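# Press in the gauge pin on the magnet-marked post

## Task

Find the post of the checking fixture that has a yellow magnet on it. Press that post's gauge pin fully home and keep it fully home for one second; after that the spring may push it back out. Do not disturb the other three pins, and do not move the magnet.

## Robot and tools

Robot: two UR20-type arms, left_arm and right_arm, each with a Robotiq 2F-85 two-finger gripper and a wrist camera (cam_left_wrist, cam_right_wrist, 896x504). Bases in the scene frame: left_arm at (+0.060, +0.928, 0) m, right_arm at (-0.064, -0.817, 0) m, both turned only slightly about z. The scene frame has its origin at table height midway between the nominal bases, +z up, +x out over the table, and left_arm on the +y side (image left/right does not match arm names). A camera stand is behind the arms.

Frames: each arm's reported hand position, orientation, velocities and Hand target are in that arm's own base frame. Offsets you command are along the current Hand target's own axes. The gripper's fingers point along its +z, open and close along its y, and a block sticks out about 10 cm toward its +x. end_effector_position is the point between closed pads; closed fingertips reach about 19 mm past it (6 mm when open).

The 18-number row, used by both motion tools: one flat list covering both arms, left first. Per arm, in order: dx, dy, dz, rx, ry, rz, gripper position, force_limit, speed. All values lie in [-1, 1]. The six pose numbers are an offset from that arm's Hand target as it was when the action or move began, not an absolute pose; 1.0 equals 0.6 m for dx/dy/dz and 180 degrees for the rotation vector rx/ry/rz. Every row counts from that same start, so repeating an offset moves further. Sending all six zeros re-requests the current Hand target. Gripper position: +1 fully open (85 mm), about -0.8 pads touching, -1 closes until blocked. force_limit and speed (both default +1) set grip strength and closing rate (-1 about 20 mm/s, 0 about 85, +1 about 150). Always resend each gripper's intended three numbers, since 0 is itself a command.

execute_actions(actions, cameras): actions is a list of actions, each a table of up to 15 rows of 18 numbers, one row per 1/30 s step; a short table repeats its final row to fill 15 steps (0.5 s). An empty list returns state plus all camera images. cameras picks images by name, ["all"] or [].

move(target, speed, blend, stop_force, zero, blocking, cameras): drives each gripper in a straight line toward the offset given by one 18-number row, or a list of up to 15 rows (each still counted from the original Hand targets). speed is path top speed in m/s, 0.002 to 4.2, default 0.25 (rotation up to twice that in rad/s), one number or one per target. blend (m) rounds corners in a list. stop_force (N, 6 to 120, shared by both arms) ends an arm's path when its wrist sensor feels that much push against the motion; not allowed with blocking=false, and unreliable when the gripper rotates. zero (default true) re-zeroes the force reference first. Paths last at least 0.5 s and at most 10 s, ignore obstacles, and lag behind the command. The result adds a move: line, e.g. done, off_target, moving, held or fault, plus limits such as paced or held.

wait(seconds 0 to 10): lets time pass holding the last commands; use it to hold the pin in for the required second. stop: brakes a running move. zoom_image(camera, region [x0,y0,x1,y1] in pixels, at most 504 each way): enlarges part of the latest image of a wrist camera. zero_wrist_force(arm): re-zeroes that arm's force sensor. read_manual: only licence texts. finished_scene(scene): ends the scene irreversibly; call it alone, only once the goal holds.

Results: joint positions, velocities and torques; end_effector_position (m), quat_wxyz; Hand target (last commanded pose after clipping; next offsets start here, and the gripper may rest short of it); Tool commands; gripper position_measured in counts (3 fully open, 78 about 60 mm, 130 about 40 mm, 180 about 20 mm, 230 pads together); object_status (0 moving, 1 blocked while opening, 2 blocked while closing = gripping, 3 reached target); Wrist force/torque along the gripper's own axes, plus a peak line; motor temperatures; MOTOR HOT and fault lines; camera calibration changes.

Limits and cautions: orientation commands are clipped to 32 degrees from the measured one per step. Arms are stiff, so commanding even slightly beyond a firm contact can trigger a fault stop: about 150 N (plus or minus 25) outside force or joint contact torque at its limit (wrist joints 98.4 N m) freezes that arm for 10 s. Press the pin slowly, using stop_force and a target only a little beyond the pin's travel, then back off by commanding a target behind the gripper. Avoid touching the other pins or the magnet, hitting the fixture or table hard, and any contact between the two arms (the clearance check helps but is not guaranteed). Do not pass an arm close to its own base. Anything falling off the table fails the task. Holding pushes or stretched postures heats motors; 85 °C brakes the arm for 30 to 60 s.

Each tool is called in YAML: its name, and indented under it one key for each argument.

## Session

execute_actions:
  actions: []

Scene clock: 0.00 s.
left_arm: end_effector_position=(+1.6020, +0.5513, +0.3701) position_measured=3 object_status=3 end_effector_quat_wxyz=(-0.049, +0.940, +0.190, +0.279) | right_arm: end_effector_position=(+0.4481, +0.4679, +0.3319) position_measured=3 object_status=3 end_effector_quat_wxyz=(-0.272, +0.502, +0.649, +0.503)
Joint positions: left_arm=[0.193 -0.686 0.985 -2.439 -1.472 -3.319] | right_arm=[4.007 -1.969 -2.772 1.193 2.076 2.519]
Joint velocities: within noise
Joint torques (N m): no reading
Motor temperatures (°C): left_arm=[24 35 26 39 34 34] | right_arm=[28 36 36 37 34 38]
Wrist force (N): no reading
Wrist torque (N m): no reading
Wrist force, peak (N): no reading
Hand target: left_arm +1.6020, +0.5513, +0.3701; -0.049, +0.940, +0.190, +0.279 | right_arm +0.4481, +0.4679, +0.3319; -0.272, +0.502, +0.649, +0.503
Tool commands: left_gripper/position=+1.0 left_gripper/force_limit=+1.0 left_gripper/speed=+1.0 right_gripper/position=+1.0 right_gripper/force_limit=+1.0 right_gripper/speed=+1.0
camera_calibration:
cam_left_wrist: T_world_to_cam=[[0.359759, -0.933045, -0.000644322, -0.0546982], [-0.905937, -0.349141, -0.239538, 1.75183], [0.223274, 0.0867594, -0.970887, 0.0836019], [0, 0, 0, 1]] pos_world=[1.58806, 0.553346, 0.500761]
cam_right_wrist: T_world_to_cam=[[0.936397, -0.0141338, 0.350658, -0.517198], [0.256442, -0.654562, -0.711187, 0.443258], [0.239579, 0.755877, -0.609305, -0.132345], [0, 0, 0, 1]] pos_world=[0.40234, 0.382866, 0.41596]

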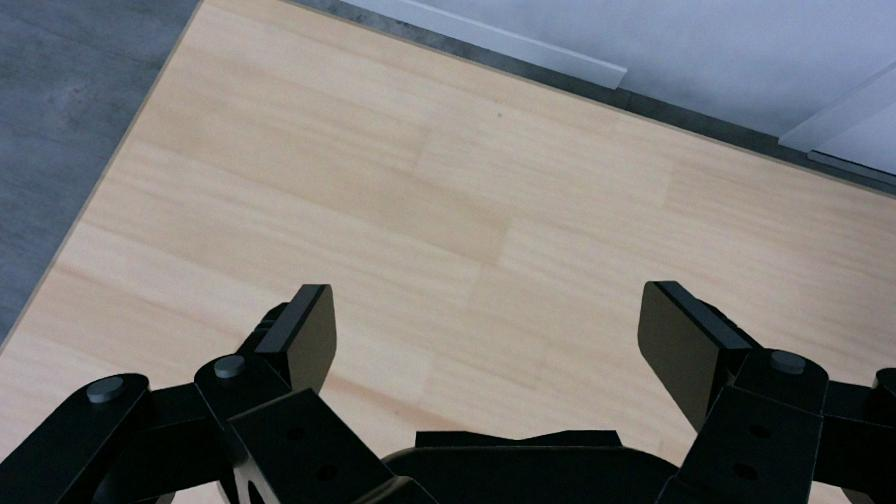

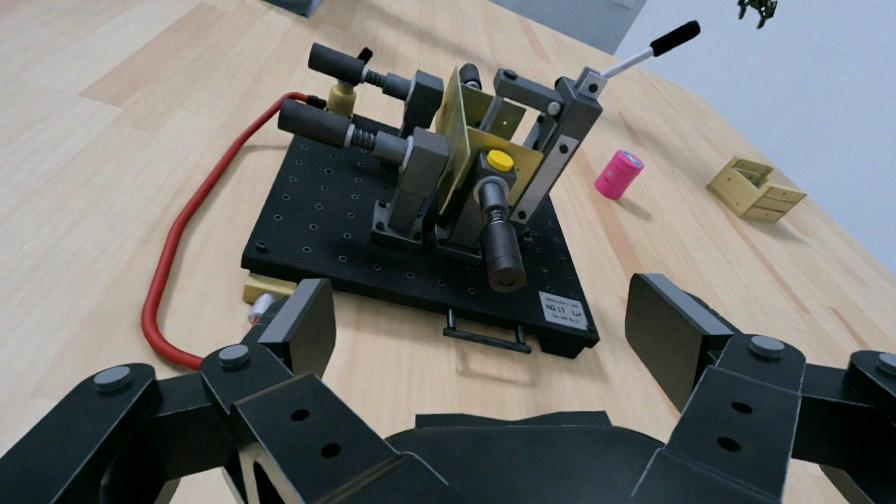

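move:
  target: [0,0,0,0,0,0,1,1,1,-0.162,0.12,0.125,0.038,0.123,0.120,-1,-1,0]
  cameras: ["cam_right_wrist"]

Scene clock: 2.40 s.
left_arm: end_effector_position=(+1.6020, +0.5513, +0.3701) position_measured=3 object_status=3 end_effector_quat_wxyz=(-0.049, +0.940, +0.190, +0.279) | right_arm: end_effector_position=(+0.5130, +0.4850, +0.2831) position_measured=232 object_status=3 end_effector_quat_wxyz=(-0.409, +0.502, +0.577, +0.498)
Joint positions: left_arm=[0.193 -0.686 0.985 -2.439 -1.472 -3.319] | right_arm=[3.829 -2.247 -2.594 1.443 2.409 2.783]
Joint torques (N m): left_arm=[2.86 -272.76 -104.71 -11.26 0.7 -0.78] | right_arm=[20.76 150.57 -20.27 1.04 -3.62 -6.92]
Wrist force (N): left_arm=[0.2 0.1 -0.1] | right_arm=[-0.9 -0.5 -1.0]
Wrist torque (N m): left_arm=[0.01 -0.04 0.00] | right_arm=[-0.31 0.42 -0.08]
Wrist force, peak (N): left_arm=[0.6 -0.5 -0.3] | right_arm=[-11.6 6.5 4.4]
Hand target: left_arm +1.6020, +0.5513, +0.3701; -0.049, +0.940, +0.190, +0.279 | right_arm +0.5129, +0.4850, +0.2832; -0.409, +0.502, +0.577, +0.498 (not the last commanded pose)
Off the commanded pose: left_arm 0.000 m, 0 deg | right_arm 0.059 m, 14 deg.
move: held (right_arm; a check stopped the path); limits=held
pose unreachable (right arm): on one or more control steps of this call, first in action 0 (counted from 0), this arm could not follow its commanded pose, so it was not sent that pose on those steps. It may still have moved: this result reports where it is.
cause: moving toward the commanded pose would bring two parts of the arm too close to each other (its gripper and another part of the arm, with joints 4 (wrist 1) to 6 (wrist 3) between them, 13 mm apart when it was first held).
camera_calibration:
cam_right_wrist: T_world_to_cam=[[0.991167, 0.00247832, 0.132598, -0.534923], [0.117636, -0.478107, -0.870388, 0.433801], [0.0612388, 0.878298, -0.474175, -0.196657], [0, 0, 0, 1]] pos_world=[0.491211, 0.381453, 0.355255]
Images, in order (width x height): cam_right_wrist 896x504.

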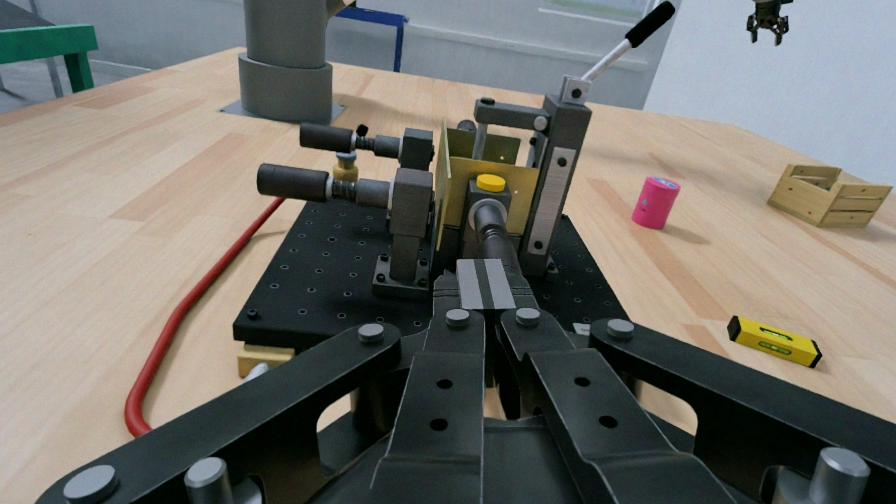

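move:
  target: [0,0,0,0,0,0,1,1,1,-0.155,0.0475,0.291,0,0,0,-1,-1,0]
  cameras: ["cam_right_wrist"]

Scene clock: 4.37 s.
left_arm: end_effector_position=(+1.6020, +0.5513, +0.3701) position_measured=3 object_status=3 end_effector_quat_wxyz=(-0.049, +0.940, +0.190, +0.279) | right_arm: end_effector_position=(+0.5608, +0.6409, +0.1679) position_measured=232 object_status=3 end_effector_quat_wxyz=(-0.409, +0.502, +0.577, +0.498)
Joint positions: left_arm=[0.193 -0.686 0.985 -2.439 -1.472 -3.319] | right_arm=[3.976 -2.441 -2.402 1.478 2.266 2.831]
Joint torques (N m): left_arm=[-1.06 -271.68 -102.31 -11.71 1.22 -1.06] | right_arm=[25.25 135.99 11.99 0.65 -4.37 5.67]
Wrist force (N): left_arm=[0.3 0.1 0.0] | right_arm=[-0.6 -1.4 -0.5]
Wrist torque (N m): left_arm=[0.02 -0.05 -0.01] | right_arm=[-0.27 0.40 -0.37]
Wrist force, peak (N): left_arm=[0.5 0.1 -0.1] | right_arm=[0.9 -0.8 -4.0]
Hand target: left_arm +1.6020, +0.5513, +0.3701; -0.049, +0.940, +0.190, +0.279 | right_arm +0.5609, +0.6410, +0.1678; -0.409, +0.502, +0.577, +0.498
Off the commanded pose: left_arm 0.000 m, 0 deg | right_arm 0.000 m, 0 deg.
move: done
camera_calibration:
cam_right_wrist: T_world_to_cam=[[0.991148, 0.00246025, 0.132736, -0.567426], [0.117743, -0.478195, -0.870325, 0.40242], [0.0613327, 0.87825, -0.474252, -0.391142], [0, 0, 0, 1]] pos_world=[0.539012, 0.537352, 0.240055]
Images, in order (width x height): cam_right_wrist 896x504.

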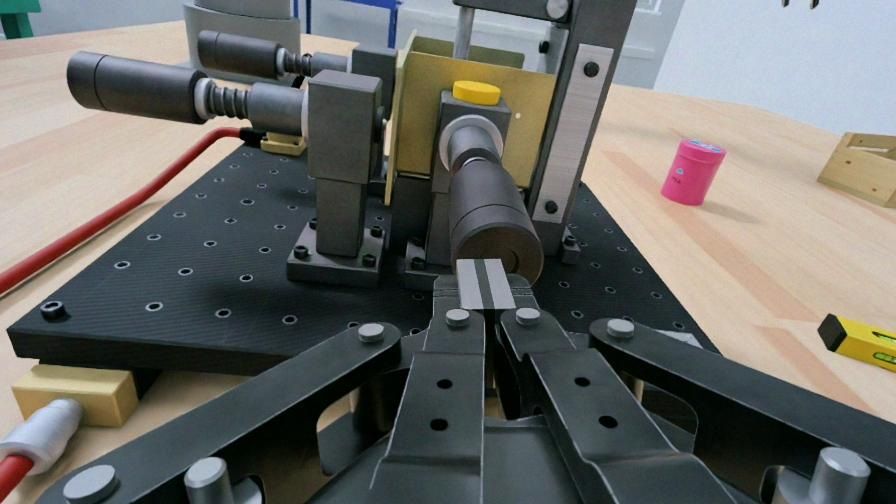

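move:
  target:
    - [0,0,0,0,0,0,1,1,1,-0.0017,0.0098,0.0003,0,0,0,-1,-1,0]
    - [0,0,0,0,0,0,1,1,1,0.016,0.005,0.099,0,0,0,-1,-1,0]
  speed: [0.05,0.015]
  stop_force: 60
  cameras: ["cam_right_wrist"]

Scene clock: 8.67 s.
left_arm: end_effector_position=(+1.6020, +0.5513, +0.3701) position_measured=3 object_status=3 end_effector_quat_wxyz=(-0.049, +0.940, +0.190, +0.279) | right_arm: end_effector_position=(+0.5649, +0.6812, +0.1677) position_measured=232 object_status=3 end_effector_quat_wxyz=(-0.409, +0.502, +0.577, +0.498)
Joint positions: left_arm=[0.193 -0.686 0.985 -2.439 -1.472 -3.319] | right_arm=[4.014 -2.437 -2.366 1.445 2.229 2.842]
Joint torques (N m): left_arm=[-0.72 -277.55 -103.85 -12.2 0.77 -0.76] | right_arm=[21.58 167.81 18.81 4.12 8.19 -7.2]
Wrist force (N): left_arm=[0.3 -0.3 -0.4] | right_arm=[-12.4 0.9 -62.8]
Wrist torque (N m): left_arm=[-0.05 -0.06 -0.01] | right_arm=[-0.12 0.57 -0.31]
Wrist force, peak (N): left_arm=[0.6 -0.2 -0.2] | right_arm=[-21.0 1.6 -136.0]
Hand target: left_arm +1.6020, +0.5513, +0.3701; -0.049, +0.940, +0.190, +0.279 | right_arm +0.5649, +0.6812, +0.1677; -0.409, +0.502, +0.577, +0.498 (not the last commanded pose)
Off the commanded pose: left_arm 0.000 m, 0 deg | right_arm 0.020 m, 0 deg.
move: contact (right_arm); path passed 1 of 2 targets
camera_calibration:
cam_right_wrist: T_world_to_cam=[[0.991147, 0.00244869, 0.132745, -0.571558], [0.11775, -0.478119, -0.870366, 0.420997], [0.0613368, 0.878292, -0.474175, -0.426927], [0, 0, 0, 1]] pos_world=[0.543112, 0.577653, 0.239855]
Images, in order (width x height): cam_right_wrist 896x504.

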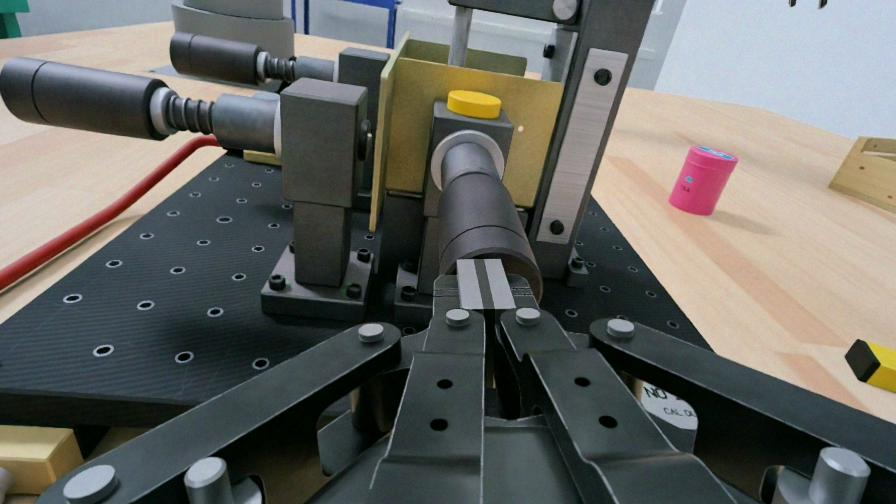

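wait:
  seconds: 1.5

move:
  target: [0,0,0,0,0,0,1,1,1,-0.015,0.004,-0.09,0,0,0,-1,-1,0]
  speed: 0.08

finished_scene:
  scene: 2

Scene clock: 10.40 s.
left_arm: end_effector_position=(+1.6020, +0.5513, +0.3701) position_measured=3 object_status=3 end_effector_quat_wxyz=(-0.049, +0.940, +0.190, +0.279) | right_arm: end_effector_position=(+0.5649, +0.6812, +0.1677) position_measured=232 object_status=3 end_effector_quat_wxyz=(-0.409, +0.502, +0.577, +0.498)
Joint positions: left_arm=[0.193 -0.686 0.985 -2.439 -1.472 -3.319] | right_arm=[4.014 -2.437 -2.366 1.445 2.229 2.842]
Joint torques (N m): left_arm=[0.05 -273.77 -103.26 -11.6 0.47 -0.53] | right_arm=[17.61 158.18 13.94 4.95 6.12 -6.8]
Wrist force (N): left_arm=[0.2 0.1 -0.1] | right_arm=[-11.6 0.9 -59.5]
Wrist torque (N m): left_arm=[0.01 -0.04 0.00] | right_arm=[-0.14 0.59 -0.30]
Wrist force, peak (N): left_arm=[0.6 -0.3 -0.3] | right_arm=[-12.5 0.8 -62.8]
Hand target: left_arm +1.6020, +0.5513, +0.3701; -0.049, +0.940, +0.190, +0.279 | right_arm +0.5649, +0.6812, +0.1677; -0.409, +0.502, +0.577, +0.498 (not the last commanded pose)
Tool commands: left_gripper/position=+1.0 left_gripper/force_limit=+1.0 left_gripper/speed=+1.0 right_gripper/position=-1.0 right_gripper/force_limit=-1.0 right_gripper/speed=+0.0
Off the commanded pose: left_arm 0.000 m, 0 deg | right_arm 0.020 m, 0 deg.
wait: 1.50 s; at rest from the start

Scene clock: 11.50 s.
left_arm: end_effector_position=(+1.6020, +0.5513, +0.3701) position_measured=3 object_status=3 end_effector_quat_wxyz=(-0.049, +0.940, +0.190, +0.279) | right_arm: end_effector_position=(+0.5672, +0.6266, +0.1685) position_measured=232 object_status=3 end_effector_quat_wxyz=(-0.409, +0.502, +0.577, +0.498)
Joint positions: left_arm=[0.193 -0.686 0.985 -2.439 -1.472 -3.319] | right_arm=[3.952 -2.44 -2.405 1.476 2.29 2.824]
Joint torques (N m): left_arm=[2.96 -273.08 -101.03 -11.67 0.49 -0.61] | right_arm=[-23.83 141.51 -15.15 13.69 6.2 -7.72]
Wrist force (N): left_arm=[0.2 -0.3 0.0] | right_arm=[-0.1 -1.4 -0.5]
Wrist torque (N m): left_arm=[-0.05 -0.03 0.00] | right_arm=[-0.30 0.33 0.03]
Wrist force, peak (N): left_arm=[0.5 -0.1 0.2] | right_arm=[-11.1 1.3 -58.9]
Hand target: left_arm +1.6020, +0.5513, +0.3701; -0.049, +0.940, +0.190, +0.279 | right_arm +0.5672, +0.6265, +0.1685; -0.409, +0.502, +0.577, +0.498
Off the commanded pose: left_arm 0.000 m, 0 deg | right_arm 0.000 m, 0 deg.
move: done

The scene is finished: the task was done.


## Next scene

The same job, from a new start.

execute_actions:
  actions: []

Scene clock: 0.00 s.
left_arm: end_effector_position=(+0.3071, -0.4220, +0.1602) position_measured=3 object_status=3 end_effector_quat_wxyz=(+0.066, +0.956, -0.074, +0.275) | right_arm: end_effector_position=(+0.4900, -0.3027, +0.2369) position_measured=3 object_status=3 end_effector_quat_wxyz=(+0.548, -0.467, -0.511, -0.471)
Joint positions: left_arm=[-1.763 -1.739 2.857 -2.766 -1.003 1.555] | right_arm=[2.511 -2.074 -2.06 -2.212 2.389 -0.015]
Joint velocities: within noise
Joint torques (N m): no reading
Motor temperatures (°C): left_arm=[24 35 26 38 34 33] | right_arm=[28 35 35 36 33 38]
Wrist force (N): no reading
Wrist torque (N m): no reading
Wrist force, peak (N): no reading
Hand target: left_arm +0.3071, -0.4220, +0.1602; +0.066, +0.956, -0.074, +0.275 | right_arm +0.4900, -0.3027, +0.2369; +0.548, -0.467, -0.511, -0.471
Tool commands: left_gripper/position=+1.0 left_gripper/force_limit=+1.0 left_gripper/speed=+1.0 right_gripper/position=+1.0 right_gripper/force_limit=+1.0 right_gripper/speed=+1.0
camera_calibration:
cam_left_wrist: T_world_to_cam=[[-0.204299, -0.976285, 0.0716159, -0.353754], [-0.955218, 0.182823, -0.232669, 0.427195], [0.214058, -0.115943, -0.969916, 0.170568], [0, 0, 0, 1]] pos_world=[0.299281, -0.40369, 0.290166]
cam_right_wrist: T_world_to_cam=[[0.98966, 0.130322, -0.059914, -0.419077], [-0.0206188, -0.284112, -0.958569, 0.167032], [-0.141945, 0.949893, -0.278487, 0.549542], [0, 0, 0, 1]] pos_world=[0.496192, -0.419935, 0.288044]

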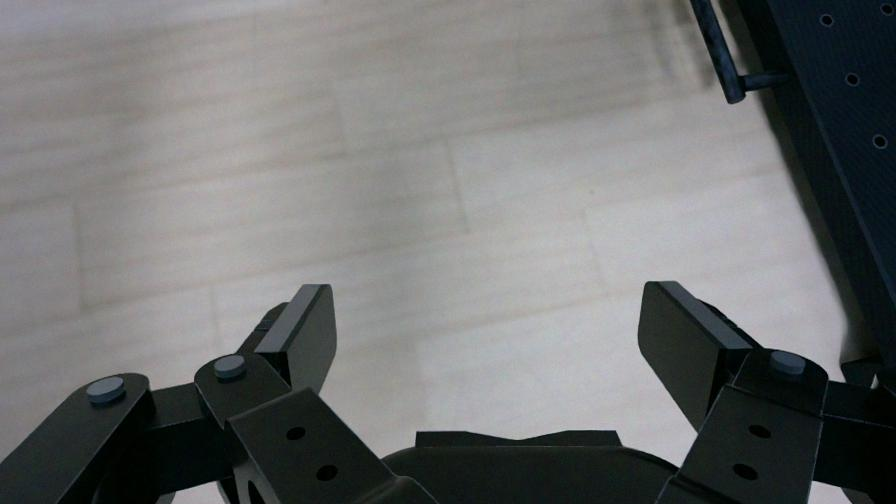

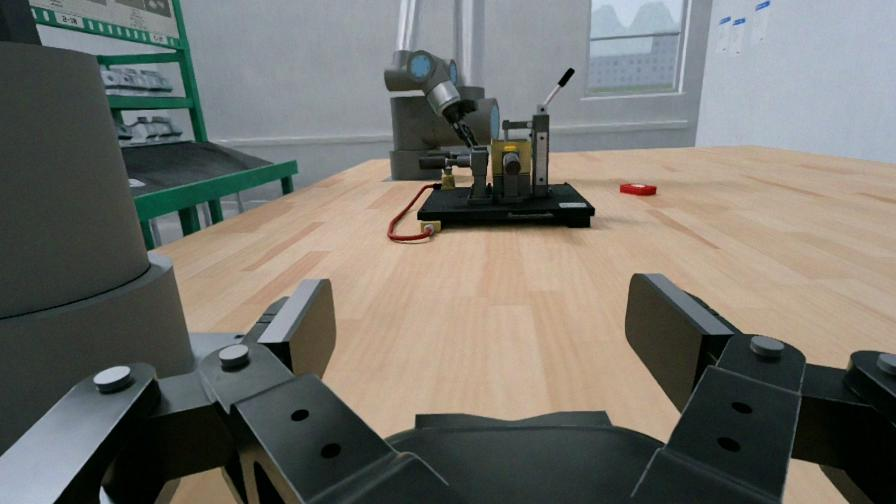

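zoom_image:
  camera: "cam_right_wrist"
  region: [400, 60, 620, 250]

Scaled by 2.291 from the camera's 896x504 image, which has a finer 1280x720 frame.

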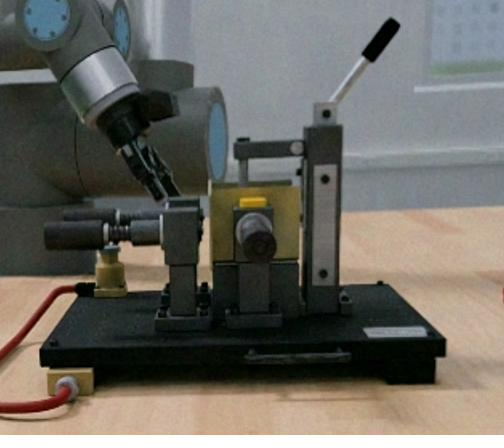

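move:
  target: [0,0,0,0,0,0,1,1,1,-0.037,0.133,0.958,0,0,0,-1,-1,0]
  speed: 0.35
  cameras: ["cam_right_wrist"]

Scene clock: 4.07 s.
left_arm: end_effector_position=(+0.3071, -0.4220, +0.1602) position_measured=3 object_status=3 end_effector_quat_wxyz=(+0.066, +0.956, -0.074, +0.275) | right_arm: end_effector_position=(+0.4992, +0.2780, +0.2370) position_measured=232 object_status=3 end_effector_quat_wxyz=(+0.547, -0.467, -0.511, -0.470)
Joint positions: left_arm=[-1.763 -1.739 2.857 -2.766 -1.003 1.555] | right_arm=[3.418 -1.84 -2.545 -1.64 3.303 0.285]
Joint torques (N m): left_arm=[3.44 -15.21 -53.63 -10.28 3.37 -0.85] | right_arm=[18.53 64.07 22.79 8.76 6.8 6.9]
Wrist force (N): left_arm=[0.0 0.1 -0.2] | right_arm=[-0.7 0.1 0.8]
Wrist torque (N m): left_arm=[0.01 0.00 0.00] | right_arm=[0.05 0.13 -0.33]
Wrist force, peak (N): left_arm=[0.3 0.3 -0.4] | right_arm=[0.5 0.8 5.0]
Hand target: left_arm +0.3071, -0.4220, +0.1602; +0.066, +0.956, -0.074, +0.275 | right_arm +0.4992, +0.2780, +0.2368; +0.548, -0.467, -0.511, -0.471
Off the commanded pose: left_arm 0.000 m, 0 deg | right_arm 0.000 m, 0 deg.
move: done
camera_calibration:
cam_right_wrist: T_world_to_cam=[[0.989734, 0.129802, -0.0598123, -0.50374], [-0.0204181, -0.285791, -0.958074, 0.332542], [-0.141453, 0.94946, -0.280207, -0.000457166], [0, 0, 0, 1]] pos_world=[0.505294, 0.160858, 0.288342]
Images, in order (width x height): cam_right_wrist 896x504.

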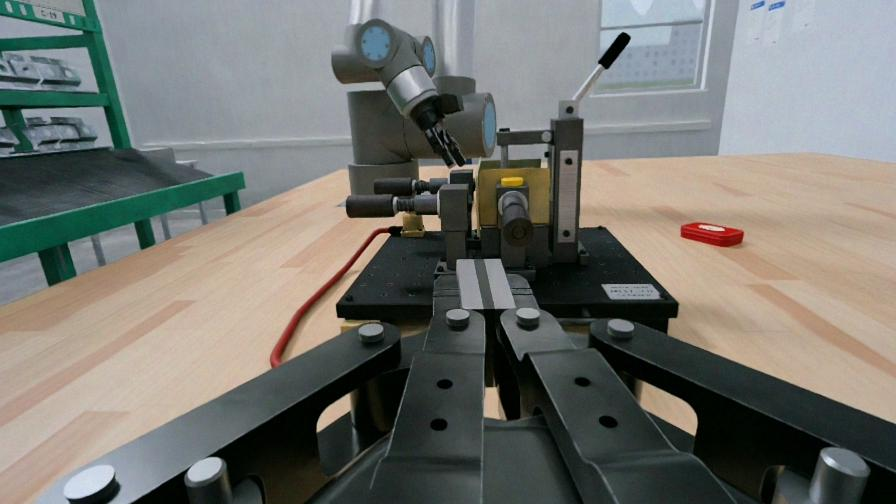

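move:
  target: [0,0,0,0,0,0,1,1,1,-0.138,0.086,0.484,0,0,0,-1,-1,0]
  cameras: ["cam_right_wrist"]

Scene clock: 6.13 s.
left_arm: end_effector_position=(+0.3071, -0.4220, +0.1602) position_measured=3 object_status=3 end_effector_quat_wxyz=(+0.066, +0.956, -0.074, +0.275) | right_arm: end_effector_position=(+0.5125, +0.5753, +0.1651) position_measured=232 object_status=3 end_effector_quat_wxyz=(+0.548, -0.467, -0.511, -0.471)
Joint positions: left_arm=[-1.763 -1.739 2.857 -2.766 -1.003 1.555] | right_arm=[3.893 -2.016 -2.438 -1.756 3.773 0.089]
Joint torques (N m): left_arm=[0.19 -6.18 -54.76 -9.79 2.81 -1.36] | right_arm=[21.54 100.51 40.92 -0.14 3.59 -7.77]
Wrist force (N): left_arm=[0.0 0.0 -0.1] | right_arm=[0.5 -0.3 0.9]
Wrist torque (N m): left_arm=[0.00 0.01 0.00] | right_arm=[0.00 -0.17 0.04]
Wrist force, peak (N): left_arm=[0.4 0.1 -0.4] | right_arm=[-0.2 0.4 3.7]
Hand target: left_arm +0.3071, -0.4220, +0.1602; +0.066, +0.956, -0.074, +0.275 | right_arm +0.5126, +0.5755, +0.1650; +0.548, -0.467, -0.511, -0.471
Off the commanded pose: left_arm 0.000 m, 0 deg | right_arm 0.000 m, 0 deg.
move: done
camera_calibration:
cam_right_wrist: T_world_to_cam=[[0.98966, 0.130321, -0.0599182, -0.560073], [-0.0206233, -0.284112, -0.958569, 0.348028], [-0.141945, 0.949893, -0.278487, -0.301294], [0, 0, 0, 1]] pos_world=[0.518692, 0.458065, 0.216144]
Images, in order (width x height): cam_right_wrist 896x504.

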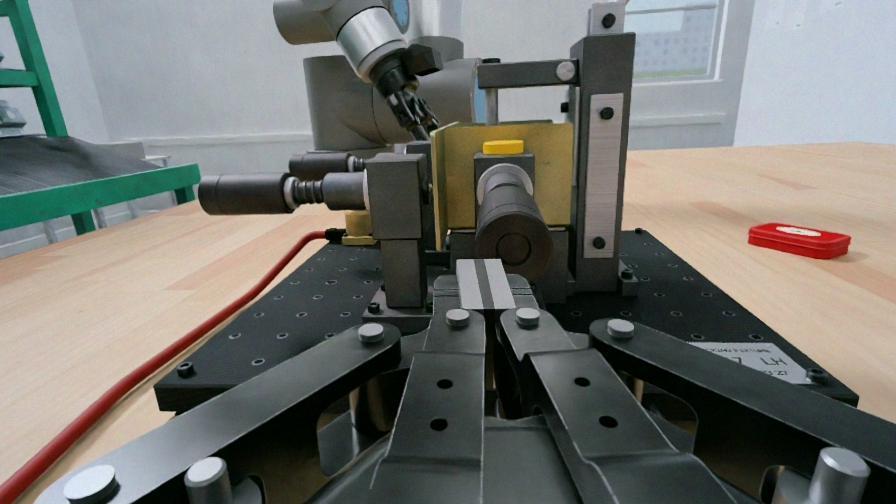

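move:
  target:
    - [0,0,0,0,0,0,1,1,1,0.0005,0.0149,-0.0018,0,0,0,-1,-1,0]
    - [0,0,0,0,0,0,1,1,1,-0.0055,0.0286,0.139,0,0,0,-1,-1,0]
  speed: [0.05,0.015]
  stop_force: 60
  cameras: ["cam_right_wrist"]

wait:
  seconds: 1.2

Scene clock: 13.17 s.
left_arm: end_effector_position=(+0.3071, -0.4220, +0.1602) position_measured=3 object_status=3 end_effector_quat_wxyz=(+0.066, +0.956, -0.074, +0.275) | right_arm: end_effector_position=(+0.5197, +0.6500, +0.1648) position_measured=232 object_status=3 end_effector_quat_wxyz=(+0.548, -0.467, -0.511, -0.471)
Joint positions: left_arm=[-1.763 -1.739 2.857 -2.766 -1.003 1.555] | right_arm=[3.973 -2.037 -2.379 -1.802 3.853 0.08]
Joint torques (N m): left_arm=[4.8 -12.9 -59.5 -9.94 2.65 -1.64] | right_arm=[12.05 147.45 54.2 14.02 -2.48 3.74]
Wrist force (N): left_arm=[0.2 -0.2 -0.1] | right_arm=[4.8 -4.6 -52.3]
Wrist torque (N m): left_arm=[-0.04 -0.02 0.01] | right_arm=[-0.40 -0.40 0.11]
Wrist force, peak (N): left_arm=[0.5 0.1 -0.3] | right_arm=[30.9 -2.5 -124.4]
Hand target: left_arm +0.3071, -0.4220, +0.1602; +0.066, +0.956, -0.074, +0.275 | right_arm +0.5197, +0.6500, +0.1648; +0.548, -0.467, -0.511, -0.471 (not the last commanded pose)
Off the commanded pose: left_arm 0.000 m, 0 deg | right_arm 0.010 m, 0 deg.
move: contact (right_arm); path passed 1 of 2 targets
camera_calibration:
cam_right_wrist: T_world_to_cam=[[0.989659, 0.130318, -0.0599287, -0.576842], [-0.0206342, -0.284113, -0.958569, 0.369212], [-0.141945, 0.949893, -0.278487, -0.371299], [0, 0, 0, 1]] pos_world=[0.525792, 0.532765, 0.215944]
Images, in order (width x height): cam_right_wrist 896x504.

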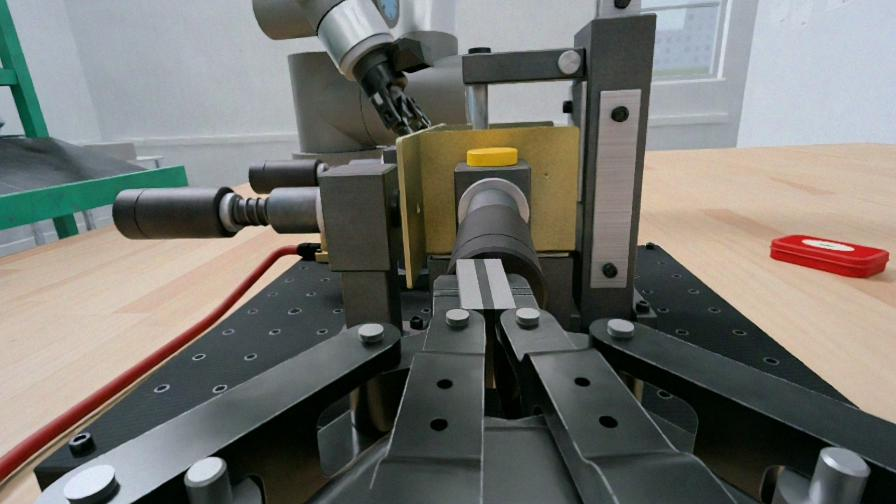

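Scene clock: 14.37 s.
left_arm: end_effector_position=(+0.3071, -0.4220, +0.1602) position_measured=3 object_status=3 end_effector_quat_wxyz=(+0.066, +0.956, -0.074, +0.275) | right_arm: end_effector_position=(+0.5197, +0.6500, +0.1648) position_measured=232 object_status=3 end_effector_quat_wxyz=(+0.548, -0.467, -0.511, -0.471)
Joint positions: left_arm=[-1.763 -1.739 2.857 -2.766 -1.003 1.555] | right_arm=[3.973 -2.037 -2.379 -1.802 3.853 0.08]
Joint torques (N m): left_arm=[5.86 -12.99 -57.59 -10.37 2.89 -0.88] | right_arm=[8.3 149.37 49.98 15.04 -2.83 4.54]
Wrist force (N): left_arm=[-0.2 0.1 -0.2] | right_arm=[2.7 -4.6 -49.4]
Wrist torque (N m): left_arm=[0.01 0.04 0.00] | right_arm=[-0.37 -0.38 0.12]
Wrist force, peak (N): left_arm=[0.3 0.3 0.0] | right_arm=[4.2 -4.5 -51.9]
Hand target: left_arm +0.3071, -0.4220, +0.1602; +0.066, +0.956, -0.074, +0.275 | right_arm +0.5197, +0.6500, +0.1648; +0.548, -0.467, -0.511, -0.471 (not the last commanded pose)
Tool commands: left_gripper/position=+1.0 left_gripper/force_limit=+1.0 left_gripper/speed=+1.0 right_gripper/position=-1.0 right_gripper/force_limit=-1.0 right_gripper/speed=+0.0
Off the commanded pose: left_arm 0.000 m, 0 deg | right_arm 0.010 m, 0 deg.
wait: 1.20 s; at rest by 0.17 s

move:
  target: [0,0,0,0,0,0,1,1,1,0,-0.01,-0.09,0,0,0,-1,-1,0]
  speed: 0.08

finished_scene:
  scene: 3

Scene clock: 15.60 s.
left_arm: end_effector_position=(+0.3071, -0.4220, +0.1602) position_measured=3 object_status=3 end_effector_quat_wxyz=(+0.066, +0.956, -0.074, +0.275) | right_arm: end_effector_position=(+0.5202, +0.5959, +0.1627) position_measured=232 object_status=3 end_effector_quat_wxyz=(+0.548, -0.467, -0.511, -0.471)
Joint positions: left_arm=[-1.763 -1.739 2.857 -2.766 -1.003 1.555] | right_arm=[3.909 -2.028 -2.416 -1.769 3.79 0.087]
Joint torques (N m): left_arm=[0.05 -11.15 -55.79 -9.79 2.83 -1.19] | right_arm=[-15.54 138.6 17.72 10.01 -3.76 5.66]
Wrist force (N): left_arm=[0.1 -0.1 -0.3] | right_arm=[0.5 -0.9 0.5]
Wrist torque (N m): left_arm=[-0.03 -0.02 0.00] | right_arm=[-0.13 -0.12 -0.34]
Wrist force, peak (N): left_arm=[0.0 0.4 -0.3] | right_arm=[2.1 -4.7 -49.9]
Hand target: left_arm +0.3071, -0.4220, +0.1602; +0.066, +0.956, -0.074, +0.275 | right_arm +0.5202, +0.5957, +0.1626; +0.548, -0.467, -0.511, -0.471
Off the commanded pose: left_arm 0.000 m, 0 deg | right_arm 0.000 m, 0 deg.
move: done

The scene is finished: the task was done.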